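# Stack the open wooden boxes into one upright nest

## Task

Put every open wooden box inside the next larger one so they form a single nest, with each box resting level and its opening facing up (some boxes may begin tipped on a side or upside down), and with the largest box standing upright on the table.

## Robot and tools

Robot: two UR7e-style arms, left_arm and right_arm, each ending in a 16-motor four-finger hand (right_arm has a right hand; left_arm has its mirror-image left hand). The calibrated base positions in the scene frame are left_arm (-0.031, +0.322, +0.031) m and right_arm (-0.053, -0.412, +0.031) m. A camera stand sits behind the arms.

Scene frame: the origin is at table-top height, halfway between the arms. +z is up, +x points out over the table, and left_arm is on the +y side. Reported end_effector_position (m), end_effector_quat_wxyz and velocities use this frame. Printed positions can be a few cm off.

Hand point axes (right hand): +z runs along straight fingers toward the tips, +x runs across the palm away from the thumb, and +y points out of the palm face. On the left hand, +x points toward the thumb. A rigid mast next to the wrist on the palm side can strike objects.

Row layout (48 numbers, all in [-1, 1], always both arms):
- 0-5: left_arm dx, dy, dz, rx, ry, rz.
- 6-21: left hand motors.
- 22: left current_limit.
- 23: left speed.
- 24-47: the same 24 fields for right_arm.

Pose numbers are offsets, not poses. They are measured from the arm's Hand target as it stands when the action or move begins, along that Hand target's own axes. 1.0 means 0.6 m or 180 degrees. rx, ry, rz form one rotation vector. Every row in an action counts from the same starting Hand target, so repeating an offset moves the arm further. Six zeros re-request the current Hand target. The controller limits each step's commanded orientation to within 32 degrees of the measured one.

Hand motor order: index_mcp, index_abd, index_pip, index_dip, middle_mcp, middle_abd, middle_pip, middle_dip, ring_mcp, ring_abd, ring_pip, ring_dip, thumb_cmc, thumb_axl, thumb_mcp, thumb_ipl. Each value is an absolute goal angle scaled between the hinge's two stops.
- Fingers are straight at: mcp +0.75, abd 0.00, pip +0.58, dip +0.70. Moving toward -1 curls them toward the palm.
- Thumb is straight at: thumb_cmc +0.71, thumb_axl +0.68, thumb_mcp +0.23, thumb_ipl +0.17. Lowering thumb_cmc swings the thumb in front of the palm.
- current_limit maps -1..+1 to 0..550 mA (minimum 11 mA).
- speed gives (speed+1)/2 of 8.5 rad/s.
- Starting values are current_limit +0.4 and speed -0.6.
- A zero is a real goal. To leave a hand unchanged, send back its hand_goal, hand_current_limit and hand_speed.
- A grip presses only while the goal lies past the object's surface.

Tools:
- execute_actions(actions, cameras): actions is a list of actions. Each action holds up to 15 rows, one per 1/30 s step, and lasts 0.5 s; if fewer rows are given, the last row is held. An empty list returns state plus all camera images. cameras is a list of names, ["all"] or [].
- move(target, speed, blend, stop_force, zero, blocking, cameras): moves each hand point in a straight line toward the offset in target. target is one 48-number row, or a list of up to 15 rows, all counted from the same Hand targets.
  - speed: m/s, 0.002 to 3.6, default 0.25; rotation is capped at twice that in rad/s.
  - blend: corner rounding in m for a list of targets; 0 means stop at each.
  - stop_force: 3 to 120 N, one value for both arms. An arm's path ends when its wrist sensor feels that much push against its motion. Don't use it when the hand rotates or when backing off a contact.
  - zero (default true): re-zeroes the sensor before the move.
  - blocking=false: returns early; not allowed together with stop_force.
  - The whole move lasts at most 10 s and does not avoid obstacles.
  - The move: line reports the ending (done, off_target, moving, held, fault) and limits (paced, held).
- wait(seconds 0-10): holds the last commands.
- stop(): brakes a running move.
- zoom_image(camera, region [x0,y0,x1,y1], at most 504x504 px): magnifies part of the latest image.
- zero_wrist_force(arm): tares that arm's wrist sensor.
- read_manual(section): licence text only.
- finished_scene(): ends the scene irreversibly.

Cameras: cam_head_left, cam_head_right, cam_high (672x504 each), cam_left_wrist, cam_right_wrist (616x616 fisheye).

Results:
- Hand target: the commanded pose that the next offsets count from. The hand may rest short of it; send the missing distance as an offset.
- hand_goal, hand_measured, hand_current_ma, hand_state (moving, goal, blocked, overload), in motor order.
- Wrist force and torque in the end effector's axes, plus the peak reading since the last one shown.
- Joint torques.
- MOTOR HOT or fault lines. After a HAND FAULT line, the remaining calls in that reply are skipped.

Hazards:
- Either arm stops for 10 s if outside force reaches about 150 N (±25) or contact torque hits a joint's limit: 133 N m for shoulder and elbow joints, 24.9 N m for wrist joints.
- Arms are stiff, so even a small overshoot into a firm surface can fault; approach slowly or use stop_force.
- A hand motor at 495 mA or more for 5 s shuts down for 10 s.
- Motors reaching 85 °C brake the arm for 30-60 s; long holds, stretched arms, or pushing at unreachable poses cause heating.
- Avoid hand-to-hand or arm-to-arm contact, and never close one hand on the other's fingers.
- Route paths around an arm's own base, not close to it.
- Do not drop boxes from height, release them while moving, slam them, or let anything leave the table; a box left off the table fails the task.
- Loose objects may occasionally be nudged by outside disturbances.
- The final nest must stay put after the robot lets go.

Each tool is called after "Request:" as name([rows], argument=value, ...), one row to a line, values as JSON.

## Session

Request:
execute_actions(actions=[])

Scene clock: 0.00 s.
left_arm: end_effector_position=(+0.5154, +0.4116, +0.3750) hand_goal=(+0.754, +0.000, +0.576, +0.696, +0.754, +0.000, +0.576, +0.696, +0.754, +0.000, +0.576, +0.696, +0.714, +0.678, +0.226, +0.168) hand_measured=(+0.754, +0.000, +0.576, +0.696, +0.754, +0.000, +0.576, +0.696, +0.754, +0.000, +0.576, +0.696, +0.714, +0.678, +0.226, +0.168) hand_current_ma=(+0, +0, +0, +0, +0, +0, +0, +0, +0, +0, +0, +0, +0, +0, +0, +0) hand_state=(goal, goal, goal, goal, goal, goal, goal, goal, goal, goal, goal, goal, overload, goal, goal, goal) hand_current_limit=0.40 hand_speed=-0.60 end_effector_quat_wxyz=(+0.158, +0.222, +0.902, +0.334) | right_arm: end_effector_position=(+0.3176, -0.1279, +0.2049) hand_goal=(+0.754, +0.000, +0.576, +0.696, +0.754, +0.000, +0.576, +0.696, +0.754, +0.000, +0.576, +0.696, +0.714, +0.678, +0.226, +0.168) hand_measured=(+0.754, +0.000, +0.576, +0.696, +0.754, +0.000, +0.576, +0.696, +0.754, +0.000, +0.576, +0.696, +0.714, +0.678, +0.226, +0.168) hand_current_ma=(+0, +0, +0, +0, +0, +0, +0, +0, +0, +0, +0, +0, +0, +0, +0, +0) hand_state=(goal, goal, goal, goal, goal, goal, goal, goal, goal, goal, goal, goal, goal, goal, goal, goal) hand_current_limit=0.40 hand_speed=-0.60 end_effector_quat_wxyz=(-0.058, +0.175, +0.980, -0.070)
Joint positions: left_arm=[3.223 -1.577 -2.054 -0.505 2.093 -0.857] | right_arm=[0.334 -1.699 2.096 -1.801 -1.646 -0.931]
Joint velocities: within noise
Joint torques (N m): no reading
Wrist force (N): no reading
Wrist torque (N m): no reading
Wrist force, peak (N): no reading
Hand target: left_arm +0.5154, +0.4116, +0.3750; +0.158, +0.222, +0.902, +0.334 | right_arm +0.3176, -0.1279, +0.2049; -0.058, +0.175, +0.980, -0.070

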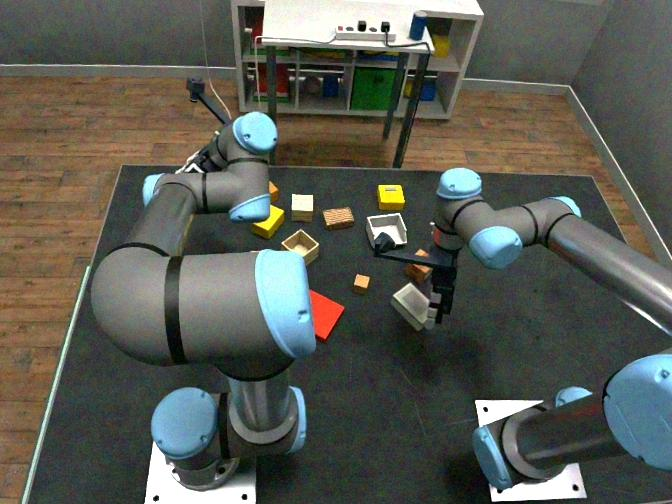

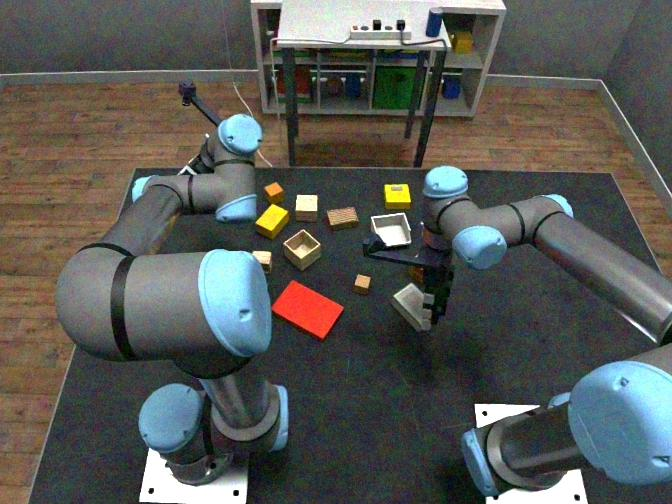

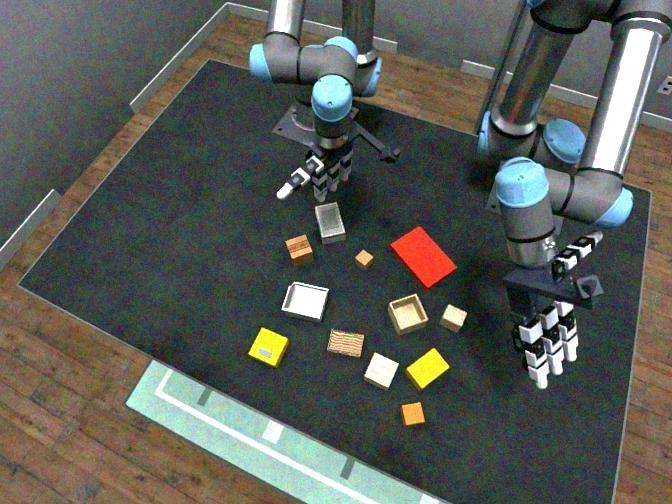

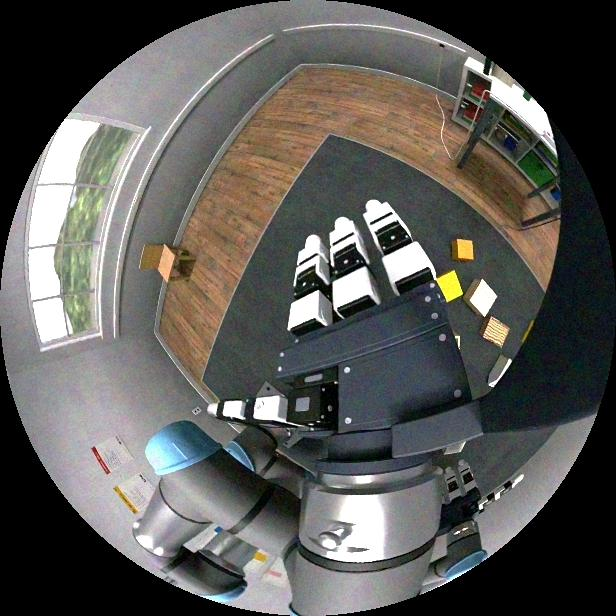

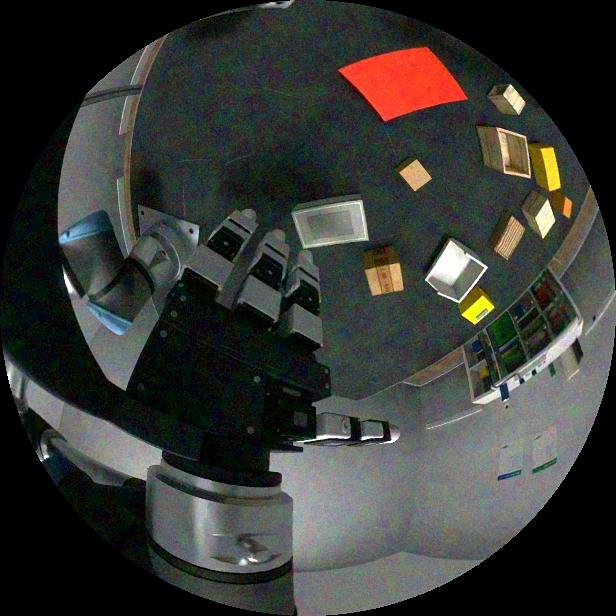

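Request:
zoom_image(camera="cam_high", region=[240, 190, 480, 440])

Request:
zoom_image(camera="cam_head_right", region=[230, 170, 480, 350])

Request:
zoom_image(camera="cam_right_wrist", region=[280, 20, 600, 340])

Request:
zoom_image(camera="cam_head_left", region=[220, 170, 470, 350])

Scaled by 2.016.

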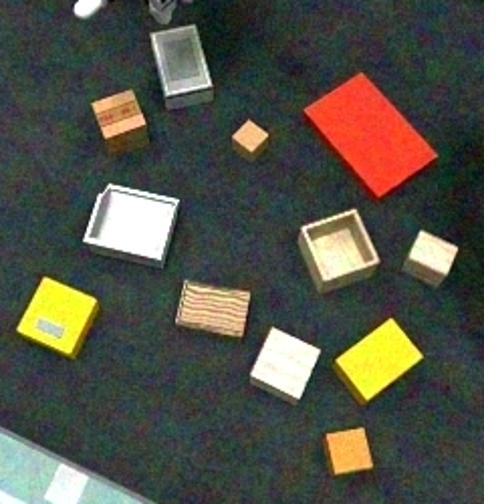

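Scaled by 2.016.

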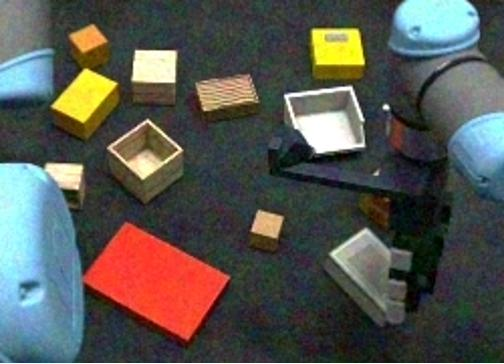

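Scaled by 1.575 from the camera's 616x616 image, which has a finer 880x880 frame.

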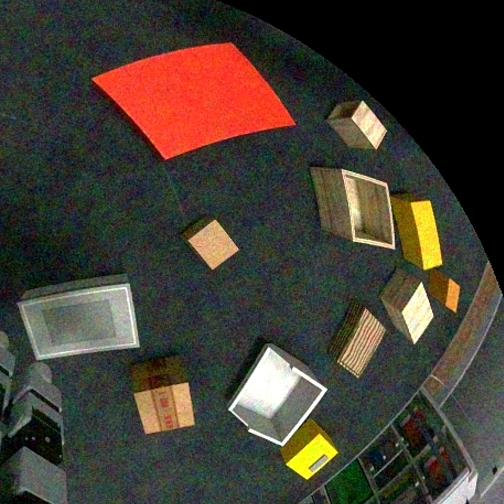

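Scaled by 2.016.

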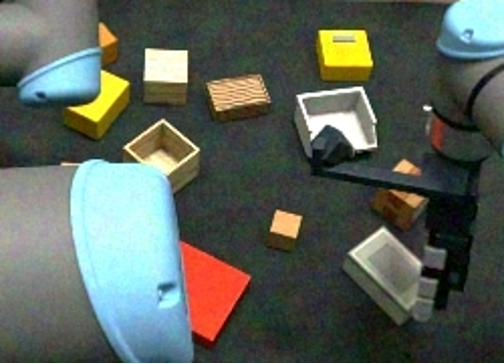

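Request:
zoom_image(camera="cam_right_wrist", region=[280, 170, 400, 290])

Request:
zoom_image(camera="cam_right_wrist", region=[410, 210, 530, 330])

Request:
zoom_image(camera="cam_right_wrist", region=[460, 70, 590, 200])

Request:
zoom_image(camera="cam_high", region=[270, 190, 370, 290])

Request:
zoom_image(camera="cam_high", region=[340, 280, 480, 420])

Request:
zoom_image(camera="cam_high", region=[240, 260, 380, 400])

Scaled by 4.200 from the camera's 616x616 image, which has a finer 880x880 frame.

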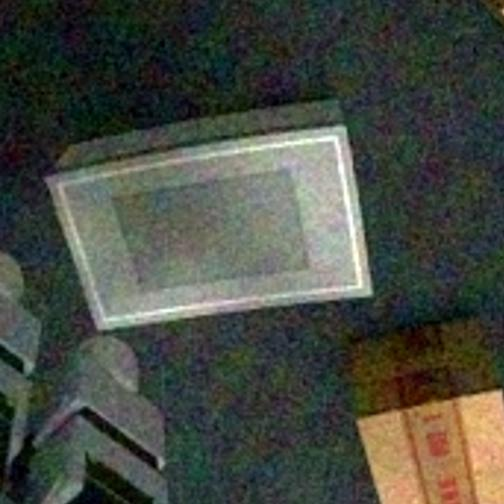

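Scaled by 4.200 from the camera's 616x616 image, which has a finer 880x880 frame.

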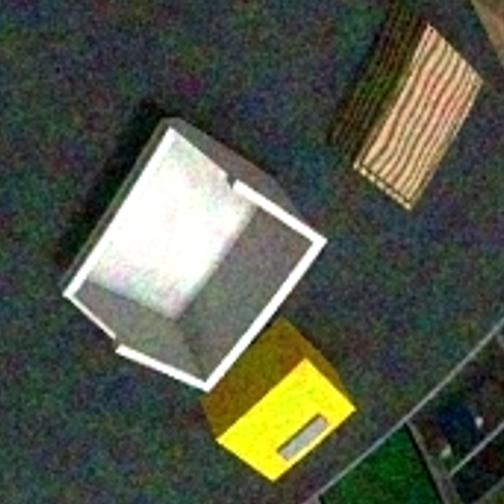

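Scaled by 3.877 from the camera's 616x616 image, which has a finer 880x880 frame.

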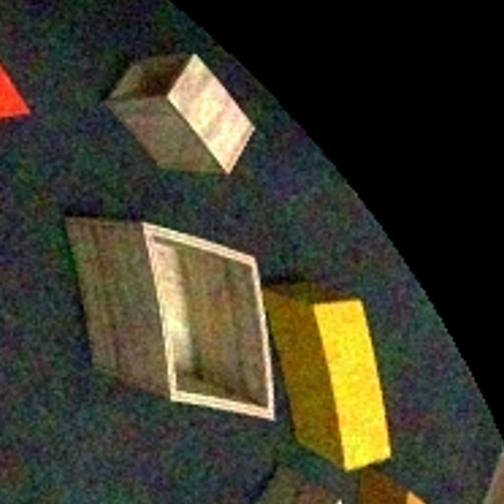

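Scaled by 5.040.

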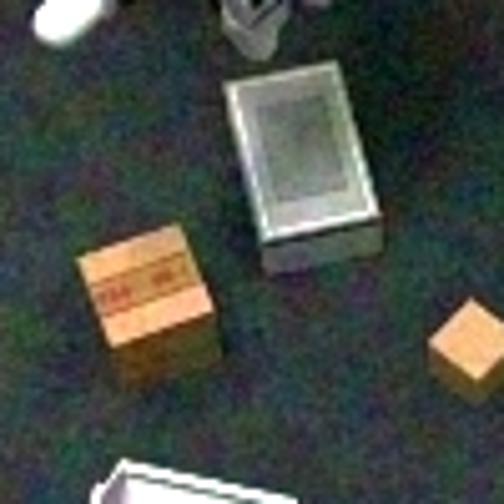

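Scaled by 3.600.

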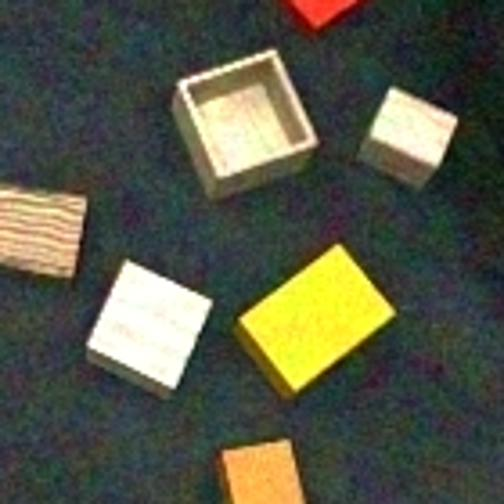

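Scaled by 3.600.

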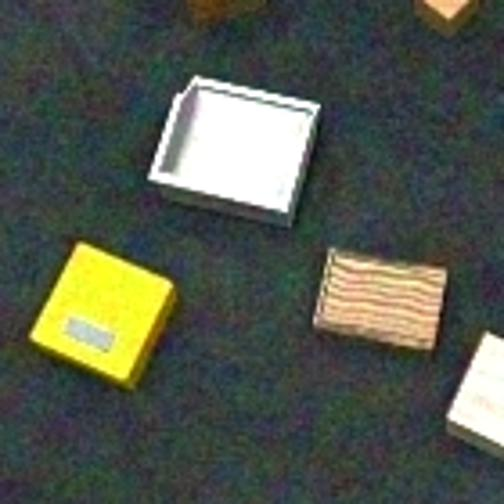

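Request:
move(target=[0,0,0,0,0,0,0.754,0,0.576,0.696,0.754,0,0.576,0.696,0.754,0,0.576,0.696,0.714,0.678,0.226,0.168,0.4,-0.6,-0.155,0.2715,-0.1337,0,0,0,0.754,0,0.576,0.696,0.754,0,0.576,0.696,0.754,0,0.576,0.696,0.714,0.678,0.226,0.168,0.4,-0.6], speed=0.3, cameras=["all"])

Scene clock: 66.57 s.
left_arm: end_effector_position=(+0.5154, +0.4116, +0.3750) hand_goal=(+0.754, +0.000, +0.576, +0.696, +0.754, +0.000, +0.576, +0.696, +0.754, +0.000, +0.576, +0.696, +0.714, +0.678, +0.226, +0.168) hand_measured=(+0.756, +0.000, +0.576, +0.696, +0.758, +0.000, +0.576, +0.696, +0.758, +0.000, +0.576, +0.696, +1.000, +0.678, +0.226, +0.168) hand_current_ma=(+4, +0, +1, +0, +5, +0, +1, +0, +5, +0, +1, +0, +0, -1, -1, +0) hand_state=(goal, goal, goal, goal, goal, goal, goal, goal, goal, goal, goal, goal, overload, goal, goal, goal) hand_current_limit=0.40 hand_speed=-0.60 end_effector_quat_wxyz=(+0.158, +0.222, +0.902, +0.334) | right_arm: end_effector_position=(+0.4699, +0.0002, +0.2497) hand_goal=(+0.754, +0.000, +0.576, +0.696, +0.754, +0.000, +0.576, +0.696, +0.754, +0.000, +0.576, +0.696, +0.714, +0.678, +0.226, +0.168) hand_measured=(+0.752, +0.000, +0.576, +0.696, +0.752, +0.000, +0.576, +0.696, +0.752, +0.000, +0.576, +0.696, +0.714, +0.678, +0.224, +0.168) hand_current_ma=(-2, +0, +1, +0, -2, +0, +1, +0, -2, +0, +1, +0, +0, -1, -4, +0) hand_state=(goal, goal, goal, goal, goal, goal, goal, goal, goal, goal, goal, goal, goal, goal, goal, goal) hand_current_limit=0.40 hand_speed=-0.60 end_effector_quat_wxyz=(-0.058, +0.175, +0.980, -0.070)
Joint positions: left_arm=[3.223 -1.577 -2.054 -0.505 2.093 -0.857] | right_arm=[0.469 -1.258 1.487 -1.625 -1.623 -0.798]
Joint torques (N m): left_arm=[-1.32 22.95 20.86 2.96 0.94 -0.05] | right_arm=[-10.41 -26.46 -30.86 -1.57 -1.99 -0.36]
Wrist force (N): left_arm=[-0.4 0.5 0.2] | right_arm=[0.0 -0.2 -0.1]
Wrist torque (N m): left_arm=[0.04 0.07 -0.05] | right_arm=[-0.01 -0.01 0.11]
Wrist force, peak (N): left_arm=[-0.6 0.3 0.5] | right_arm=[-1.1 2.3 -0.8]
Hand target: left_arm +0.5154, +0.4116, +0.3750; +0.158, +0.222, +0.902, +0.334 | right_arm +0.4699, +0.0002, +0.2496; -0.058, +0.175, +0.980, -0.070
Off the commanded pose: left_arm 0.000 m, 0 deg | right_arm 0.000 m, 0 deg.
move: done
camera_calibration:
cam_right_wrist: T_world_to_cam=[[0.921162, 0.342393, -0.185005, -0.357862], [0.362005, -0.579324, 0.730299, -0.393822], [0.142872, -0.739696, -0.657599, 0.222882], [0, 0, 0, 1]] pos_world=[0.440371, 0.0592441, 0.367968]

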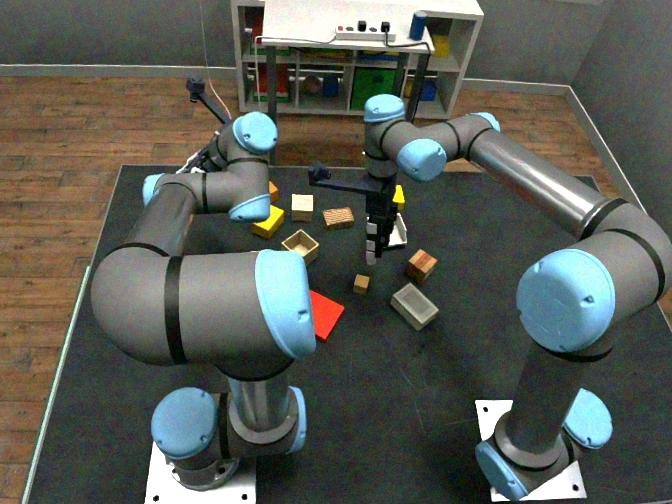

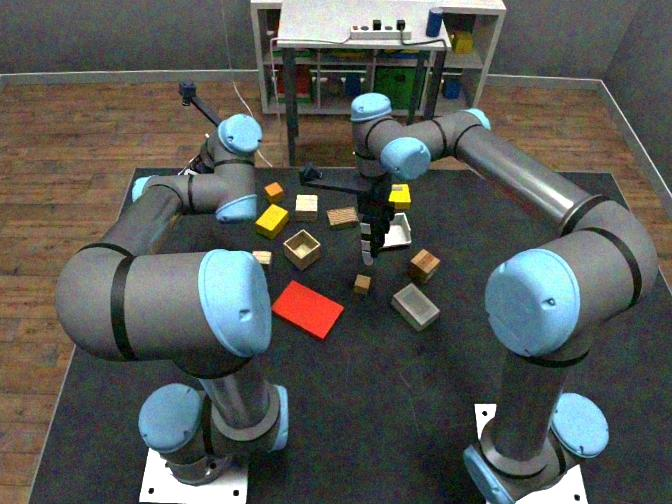

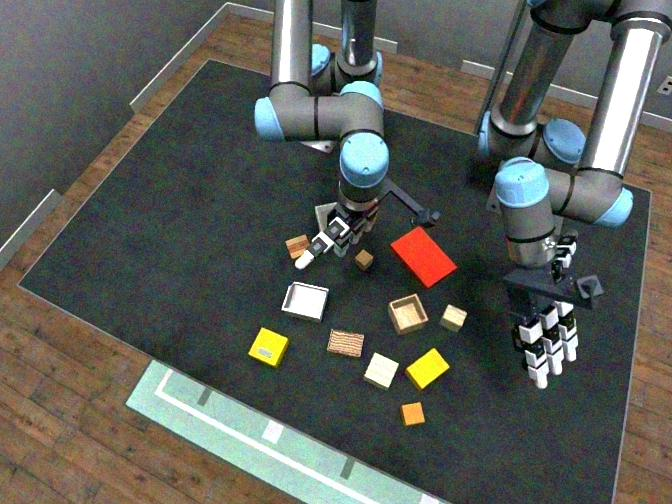

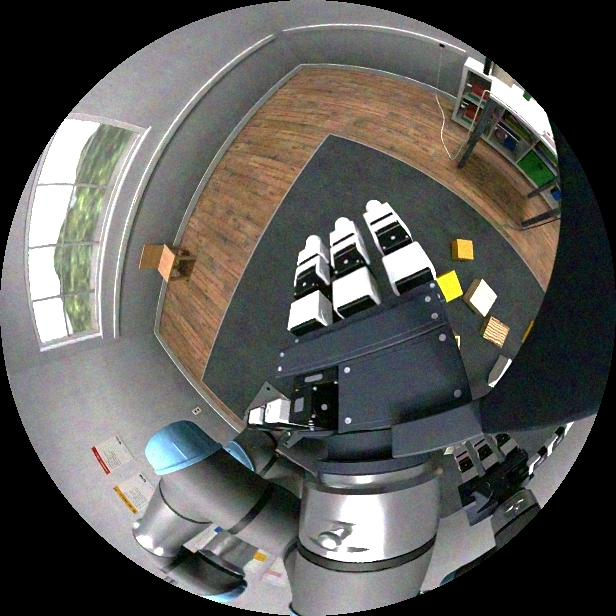

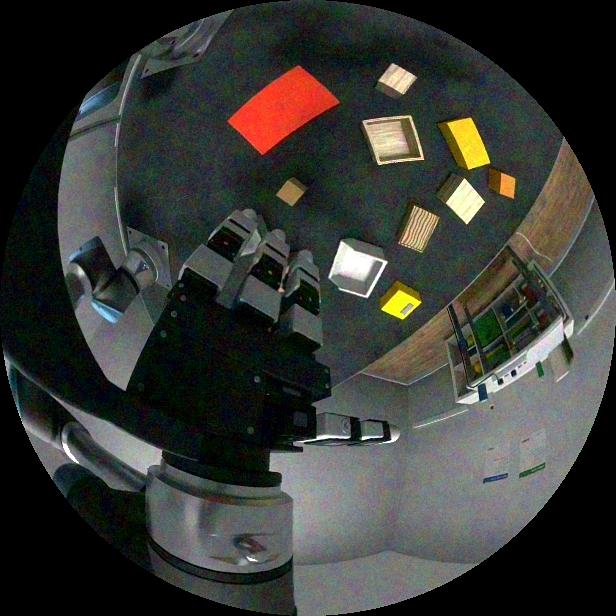

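Request:
zoom_image(camera="cam_right_wrist", region=[300, 40, 540, 330])

Request:
zoom_image(camera="cam_head_right", region=[380, 240, 460, 340])

Request:
zoom_image(camera="cam_head_right", region=[240, 170, 400, 290])

Request:
zoom_image(camera="cam_head_left", region=[250, 180, 350, 280])

Request:
zoom_image(camera="cam_right_wrist", region=[310, 220, 430, 330])

Request:
zoom_image(camera="cam_right_wrist", region=[350, 50, 490, 190])

Request:
zoom_image(camera="cam_right_wrist", region=[390, 150, 530, 260])

Scaled by 1.738 from the camera's 616x616 image, which has a finer 880x880 frame.

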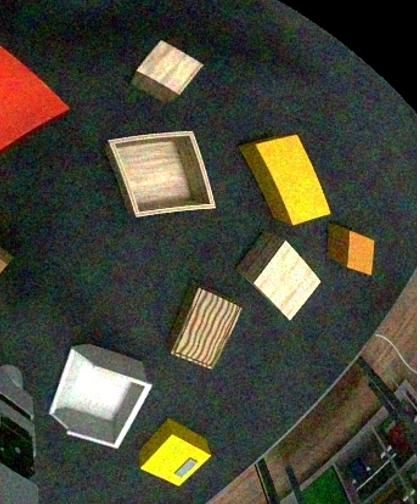

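Scaled by 5.040.

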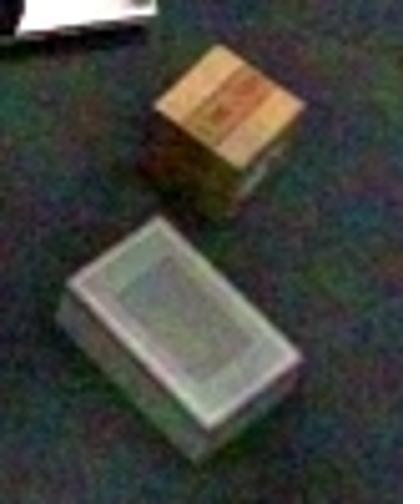

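Scaled by 3.150.

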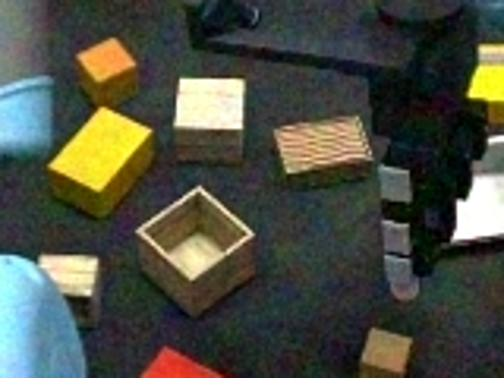

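Scaled by 5.040.

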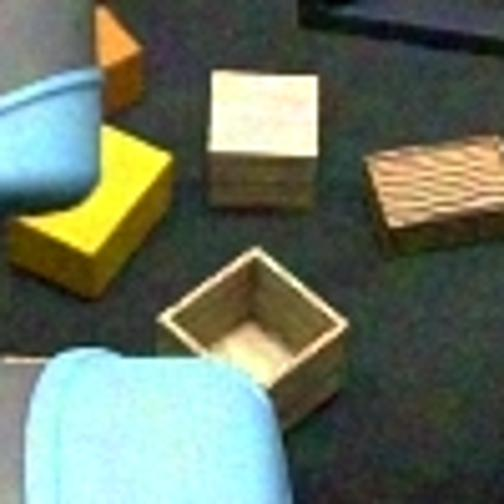

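Scaled by 4.200 from the camera's 616x616 image, which has a finer 880x880 frame.

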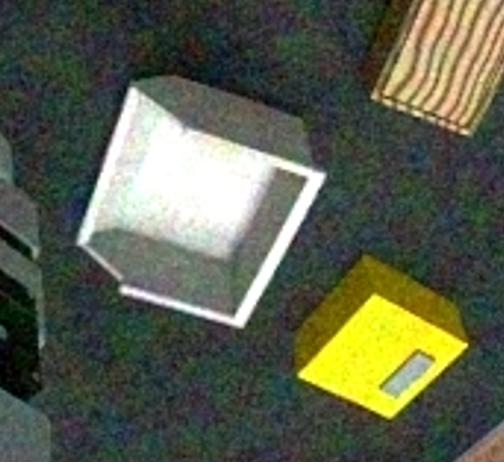

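Scaled by 3.600 from the camera's 616x616 image, which has a finer 880x880 frame.

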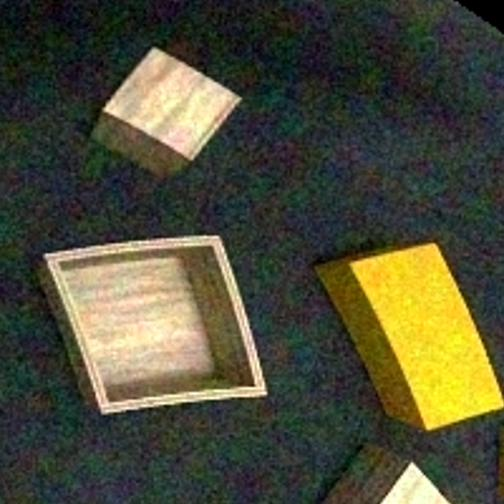

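Scaled by 3.600 from the camera's 616x616 image, which has a finer 880x880 frame.

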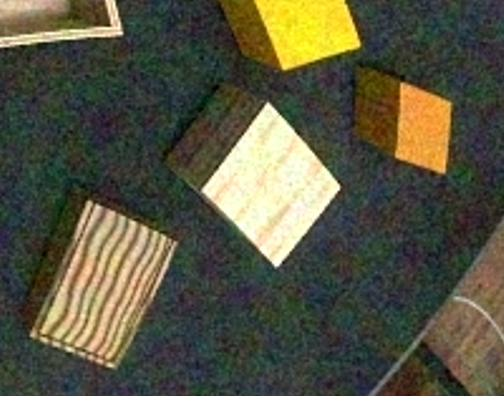

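Request:
zoom_image(camera="cam_head_right", region=[240, 230, 340, 290])

Request:
zoom_image(camera="cam_high", region=[380, 280, 480, 350])

Request:
zoom_image(camera="cam_high", region=[340, 330, 460, 440])

Request:
zoom_image(camera="cam_high", region=[340, 230, 400, 280])

Request:
zoom_image(camera="cam_head_right", region=[260, 170, 360, 240])

Scaled by 5.040.

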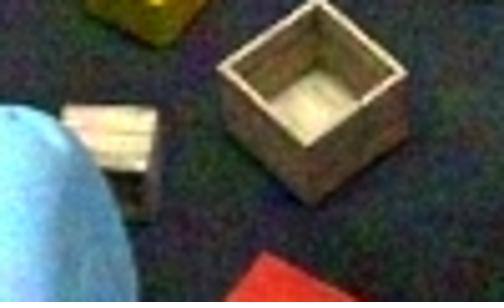

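Scaled by 5.040.

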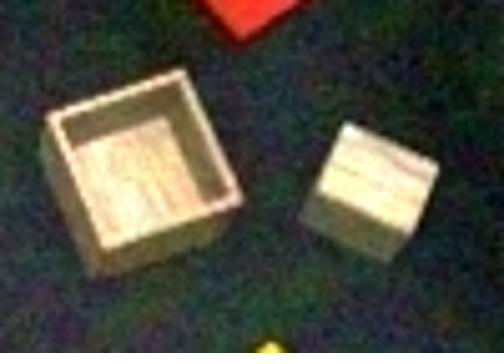

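Scaled by 4.200.

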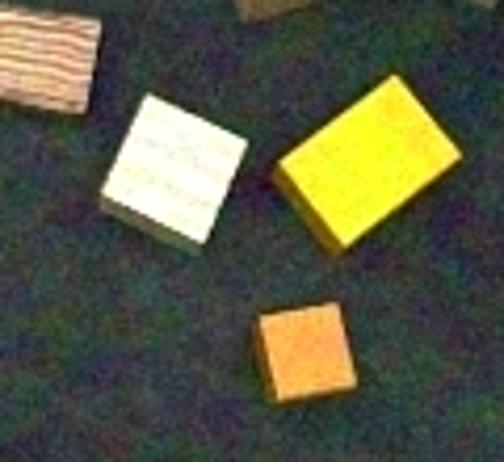

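Scaled by 8.400.

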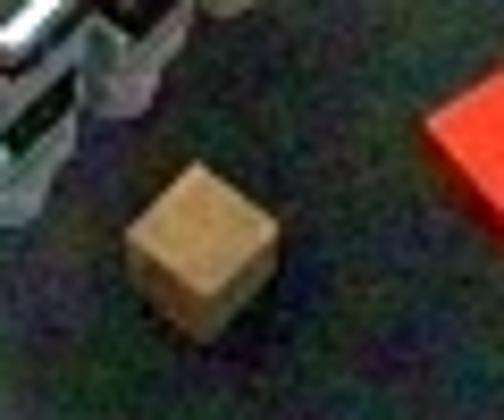

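Scaled by 5.040.

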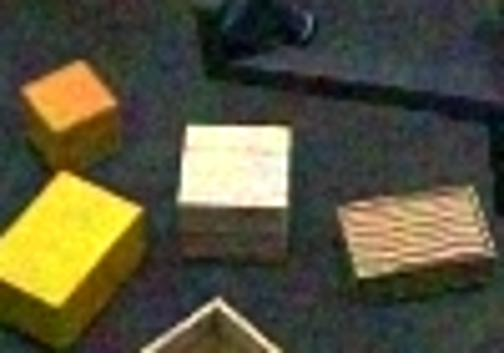

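Request:
move(target=[0,0,0,0,0,0,0.754,0,0.576,0.696,0.754,0,0.576,0.696,0.754,0,0.576,0.696,0.714,0.678,0.226,0.168,0.4,-0.6,0.327,0.155,0.2165,0,0,0,0.342,0,0.139,0.261,0.342,0,0.139,0.261,0.342,0,0.139,0.261,0.714,0.678,0.226,0.168,0.4,-0.6], speed=0.3, cameras=["cam_right_wrist","cam_head_right"])

Request:
zoom_image(camera="cam_right_wrist", region=[308, 50, 558, 300])

Scene clock: 105.30 s.
left_arm: end_effector_position=(+0.5154, +0.4116, +0.3750) hand_goal=(+0.754, +0.000, +0.576, +0.696, +0.754, +0.000, +0.576, +0.696, +0.754, +0.000, +0.576, +0.696, +0.714, +0.678, +0.226, +0.168) hand_measured=(+0.756, +0.000, +0.576, +0.696, +0.758, +0.000, +0.576, +0.696, +0.758, +0.000, +0.576, +0.696, +1.000, +0.678, +0.226, +0.168) hand_current_ma=(+4, +0, +1, +0, +5, +0, +1, +0, +5, +0, +1, +0, +0, -1, -1, +0) hand_state=(goal, goal, goal, goal, goal, goal, goal, goal, goal, goal, goal, goal, overload, goal, goal, goal) hand_current_limit=0.40 hand_speed=-0.60 end_effector_quat_wxyz=(+0.158, +0.222, +0.902, +0.334) | right_arm: end_effector_position=(+0.3002, +0.1401, +0.1248) hand_goal=(+0.342, +0.000, +0.140, +0.262, +0.342, +0.000, +0.140, +0.262, +0.342, +0.000, +0.140, +0.262, +0.714, +0.678, +0.226, +0.168) hand_measured=(+0.350, +0.000, +0.146, +0.266, +0.350, +0.000, +0.146, +0.266, +0.350, +0.000, +0.148, +0.266, +0.714, +0.678, +0.224, +0.168) hand_current_ma=(+12, +0, +8, +4, +13, +0, +9, +5, +15, +0, +11, +4, +0, -1, -4, +0) hand_state=(goal, goal, goal, goal, goal, goal, goal, goal, goal, goal, goal, goal, goal, goal, goal, goal) hand_current_limit=0.40 hand_speed=-0.60 end_effector_quat_wxyz=(-0.058, +0.175, +0.980, -0.070)
Joint positions: left_arm=[3.223 -1.577 -2.054 -0.505 2.093 -0.857] | right_arm=[0.821 -1.184 1.726 -1.931 -1.559 -0.452]
Joint torques (N m): left_arm=[-0.02 22.98 21.16 3.05 0.87 -0.15] | right_arm=[9.35 -31.29 -19.9 -2.71 -1.75 0.8]
Wrist force (N): left_arm=[-0.2 0.2 0.4] | right_arm=[0.0 -0.3 0.3]
Wrist torque (N m): left_arm=[-0.02 0.04 -0.02] | right_arm=[0.06 -0.01 0.15]
Wrist force, peak (N): left_arm=[-0.6 0.4 0.4] | right_arm=[2.2 1.1 1.8]
Hand target: left_arm +0.5154, +0.4116, +0.3750; +0.158, +0.222, +0.902, +0.334 | right_arm +0.3002, +0.1401, +0.1247; -0.058, +0.175, +0.980, -0.070
Off the commanded pose: left_arm 0.000 m, 0 deg | right_arm 0.000 m, 0 deg.
move: done
camera_calibration:
cam_right_wrist: T_world_to_cam=[[0.921193, 0.342233, -0.185151, -0.272582], [0.36201, -0.579333, 0.730289, -0.160161], [0.142665, -0.739763, -0.657569, 0.268524], [0, 0, 0, 1]] pos_world=[0.270771, 0.199144, 0.243068]
Images, in order (width x height): cam_head_right 672x504, cam_right_wrist 616x616.

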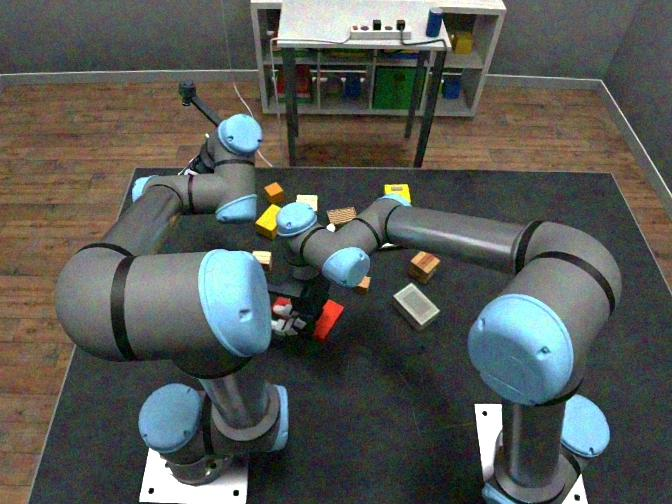

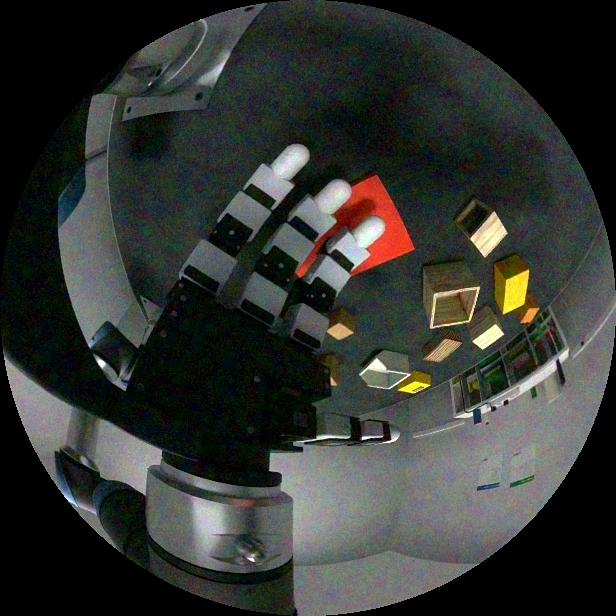

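Scaled by 2.016 from the camera's 616x616 image, which has a finer 880x880 frame.

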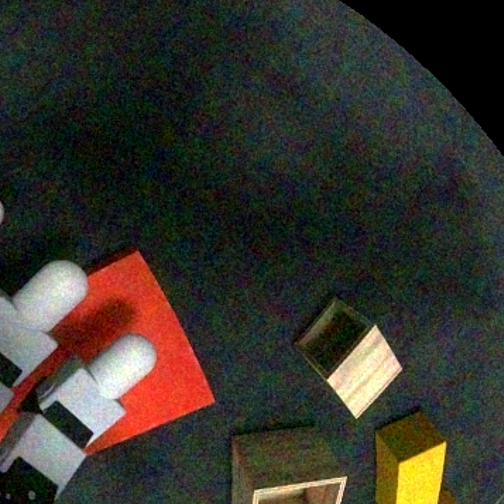

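Request:
zoom_image(camera="cam_right_wrist", region=[440, 180, 520, 270])

Request:
zoom_image(camera="cam_right_wrist", region=[410, 240, 560, 390])

Request:
zoom_image(camera="cam_right_wrist", region=[310, 300, 440, 400])

Scaled by 5.600 from the camera's 616x616 image, which has a finer 880x880 frame.

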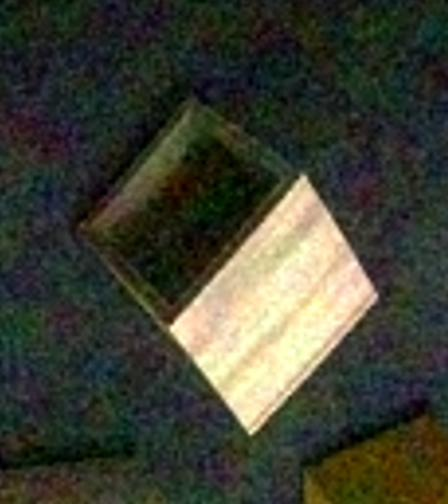

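Scaled by 3.360 from the camera's 616x616 image, which has a finer 880x880 frame.

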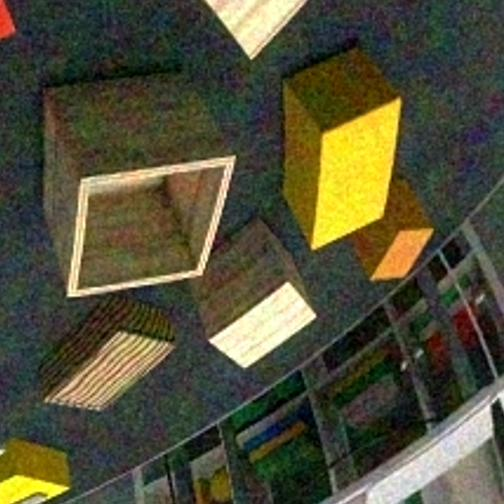

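Scaled by 3.877 from the camera's 616x616 image, which has a finer 880x880 frame.

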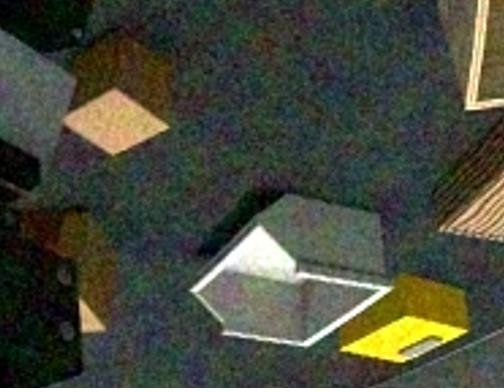

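Request:
move(target=[0,0,0,0,0,0,0.754,0,0.576,0.696,0.754,0,0.576,0.696,0.754,0,0.576,0.696,0.714,0.678,0.226,0.168,0.4,-0.6,-0.14,-0.2026,0.0925,0,0,0,-0.069,0,-0.299,-0.174,-0.069,0,-0.299,-0.174,-0.069,0,-0.299,-0.174,0.714,0.678,0.226,0.168,0.4,-0.6], speed=0.3, cameras=["cam_right_wrist"])

Request:
zoom_image(camera="cam_right_wrist", region=[330, 230, 430, 330])

Request:
zoom_image(camera="cam_right_wrist", region=[308, 150, 558, 400])

Scene clock: 236.03 s.
left_arm: end_effector_position=(+0.5154, +0.4116, +0.3750) hand_goal=(+0.754, +0.000, +0.576, +0.696, +0.754, +0.000, +0.576, +0.696, +0.754, +0.000, +0.576, +0.696, +0.714, +0.678, +0.226, +0.168) hand_measured=(+0.756, +0.000, +0.576, +0.696, +0.758, +0.000, +0.576, +0.696, +0.758, +0.000, +0.576, +0.696, +1.000, +0.678, +0.226, +0.168) hand_current_ma=(+4, +0, +1, +0, +5, +0, +1, +0, +5, +0, +1, +0, +0, -1, -1, +0) hand_state=(goal, goal, goal, goal, goal, goal, goal, goal, goal, goal, goal, goal, overload, goal, goal, goal) hand_current_limit=0.40 hand_speed=-0.60 end_effector_quat_wxyz=(+0.158, +0.222, +0.902, +0.334) | right_arm: end_effector_position=(+0.3301, -0.0087, +0.0819) hand_goal=(-0.068, +0.000, -0.298, -0.174, -0.068, +0.000, -0.298, -0.174, -0.068, +0.000, -0.298, -0.174, +0.714, +0.678, +0.226, +0.168) hand_measured=(-0.054, +0.000, -0.292, -0.172, -0.052, +0.000, -0.290, -0.172, -0.050, +0.000, -0.290, -0.172, +0.714, +0.678, +0.224, +0.168) hand_current_ma=(+30, +0, +10, +3, +32, +0, +11, +3, +40, +0, +13, +3, +0, -1, -4, +0) hand_state=(goal, goal, goal, goal, goal, goal, goal, goal, goal, goal, goal, goal, goal, goal, goal, goal) hand_current_limit=0.40 hand_speed=-0.60 end_effector_quat_wxyz=(-0.058, +0.175, +0.980, -0.070)
Joint positions: left_arm=[3.223 -1.577 -2.054 -0.505 2.093 -0.857] | right_arm=[0.568 -1.318 2.054 -2.128 -1.605 -0.7]
Joint torques (N m): left_arm=[-1.36 23 20.81 2.86 0.72 -0.05] | right_arm=[-10.01 -27.56 -7.57 -2.31 1.75 -0.72]
Wrist force (N): left_arm=[-0.4 0.2 0.1] | right_arm=[0.0 -0.2 -0.1]
Wrist torque (N m): left_arm=[0.01 0.06 -0.03] | right_arm=[0.17 0.01 0.00]
Wrist force, peak (N): left_arm=[-0.7 0.5 0.4] | right_arm=[-1.0 -2.7 1.0]
Hand target: left_arm +0.5154, +0.4116, +0.3750; +0.158, +0.222, +0.902, +0.334 | right_arm +0.3301, -0.0088, +0.0819; -0.058, +0.175, +0.980, -0.070
Off the commanded pose: left_arm 0.000 m, 0 deg | right_arm 0.000 m, 0 deg.
move: done
camera_calibration:
cam_right_wrist: T_world_to_cam=[[0.92118, 0.3423, -0.18509, -0.257064], [0.362003, -0.579307, 0.730313, -0.225829], [0.142762, -0.739753, -0.657559, 0.125954], [0, 0, 0, 1]] pos_world=[0.300571, 0.0503438, 0.200168]
Images, in order (width x height): cam_right_wrist 616x616.

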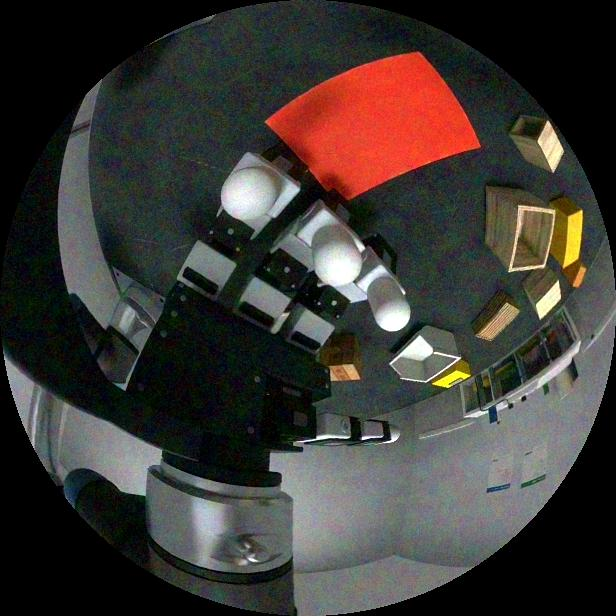

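Scaled by 5.040 from the camera's 616x616 image, which has a finer 880x880 frame.

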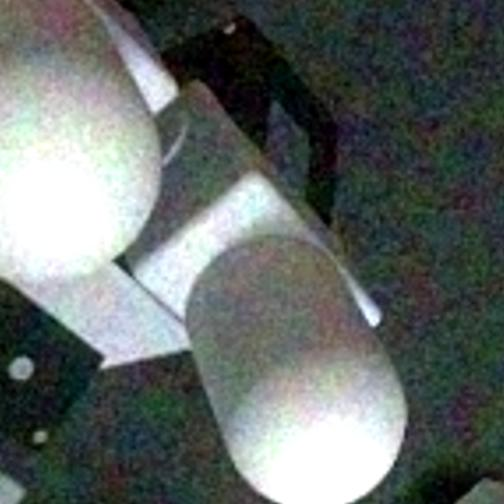

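Scaled by 2.016 from the camera's 616x616 image, which has a finer 880x880 frame.

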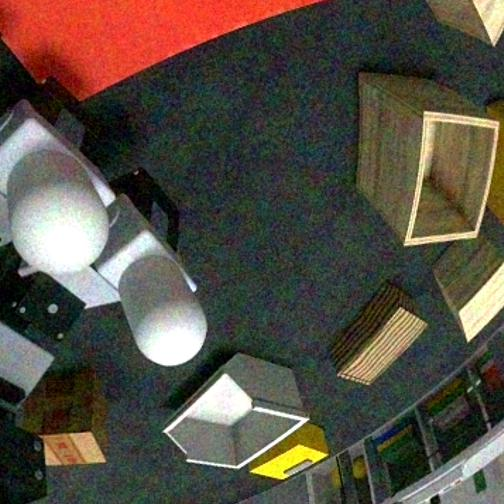

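Request:
move(target=[0,0,0,0,0,0,0.754,0,0.576,0.696,0.754,0,0.576,0.696,0.754,0,0.576,0.696,0.714,0.678,0.226,0.168,0.4,-0.6,-0.091,-0.0868,0.0,0,0,0,-0.069,0,-0.299,-0.174,-0.069,0,-0.299,-0.174,-0.069,0,-0.299,-0.174,0.714,0.678,0.226,0.168,0.4,-0.6], speed=0.3, cameras=["cam_right_wrist"])

Request:
zoom_image(camera="cam_right_wrist", region=[340, 140, 460, 260])

Scene clock: 245.07 s.
left_arm: end_effector_position=(+0.5154, +0.4116, +0.3750) hand_goal=(+0.754, +0.000, +0.576, +0.696, +0.754, +0.000, +0.576, +0.696, +0.754, +0.000, +0.576, +0.696, +0.714, +0.678, +0.226, +0.168) hand_measured=(+0.756, +0.000, +0.576, +0.696, +0.758, +0.000, +0.576, +0.696, +0.758, +0.000, +0.576, +0.696, +1.000, +0.678, +0.226, +0.168) hand_current_ma=(+4, +0, +1, +0, +5, +0, +1, +0, +5, +0, +1, +0, +0, -1, -1, +0) hand_state=(goal, goal, goal, goal, goal, goal, goal, goal, goal, goal, goal, goal, overload, goal, goal, goal) hand_current_limit=0.40 hand_speed=-0.60 end_effector_quat_wxyz=(+0.158, +0.222, +0.902, +0.334) | right_arm: end_effector_position=(+0.3635, -0.0763, +0.0853) hand_goal=(-0.068, +0.000, -0.298, -0.174, -0.068, +0.000, -0.298, -0.174, -0.068, +0.000, -0.298, -0.174, +0.714, +0.678, +0.226, +0.168) hand_measured=(-0.054, +0.000, -0.292, -0.172, -0.052, +0.000, -0.290, -0.172, -0.050, +0.000, -0.290, -0.172, +0.714, +0.678, +0.224, +0.168) hand_current_ma=(+30, +0, +10, +3, +32, +0, +11, +3, +40, +0, +13, +3, +0, -1, -4, +0) hand_state=(goal, goal, goal, goal, goal, goal, goal, goal, goal, goal, goal, goal, goal, goal, goal, goal) hand_current_limit=0.40 hand_speed=-0.60 end_effector_quat_wxyz=(-0.058, +0.175, +0.980, -0.070)
Joint positions: left_arm=[3.223 -1.577 -2.054 -0.505 2.093 -0.857] | right_arm=[0.413 -1.361 2.103 -2.141 -1.633 -0.854]
Joint torques (N m): left_arm=[-1.19 23.49 22.16 2.88 0.69 -0.16] | right_arm=[-7.39 -18.62 -25.24 -0.01 2.17 -0.55]
Wrist force (N): left_arm=[-0.1 0.4 0.3] | right_arm=[-0.1 -0.1 -0.3]
Wrist torque (N m): left_arm=[0.00 0.02 -0.02] | right_arm=[0.19 0.01 0.01]
Wrist force, peak (N): left_arm=[-0.6 0.2 0.5] | right_arm=[1.1 1.4 0.1]
Hand target: left_arm +0.5154, +0.4116, +0.3750; +0.158, +0.222, +0.902, +0.334 | right_arm +0.3635, -0.0763, +0.0853; -0.058, +0.175, +0.980, -0.070
Off the commanded pose: left_arm 0.000 m, 0 deg | right_arm 0.000 m, 0 deg.
move: done
camera_calibration:
cam_right_wrist: T_world_to_cam=[[0.921223, 0.342222, -0.185021, -0.264092], [0.361892, -0.579292, 0.73038, -0.27954], [0.142771, -0.7398, -0.657504, 0.0733993], [0, 0, 0, 1]] pos_world=[0.333971, -0.0172564, 0.203568]
Images, in order (width x height): cam_right_wrist 616x616.

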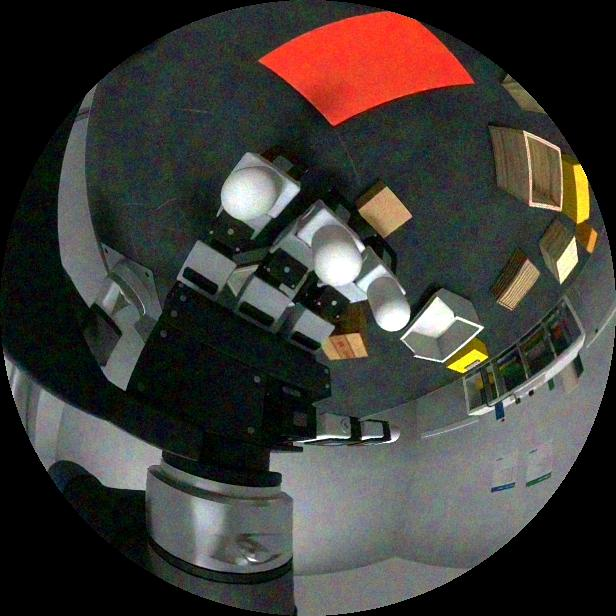

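Scaled by 4.200 from the camera's 616x616 image, which has a finer 880x880 frame.

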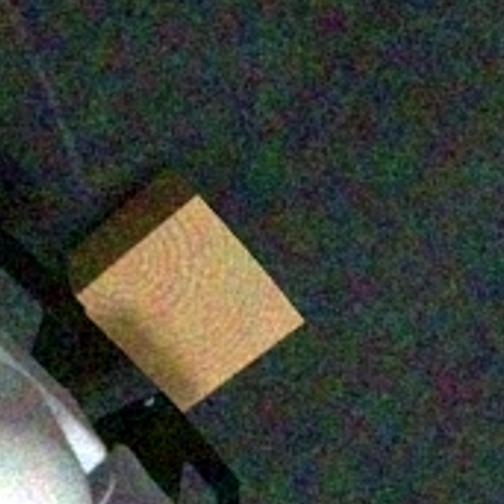

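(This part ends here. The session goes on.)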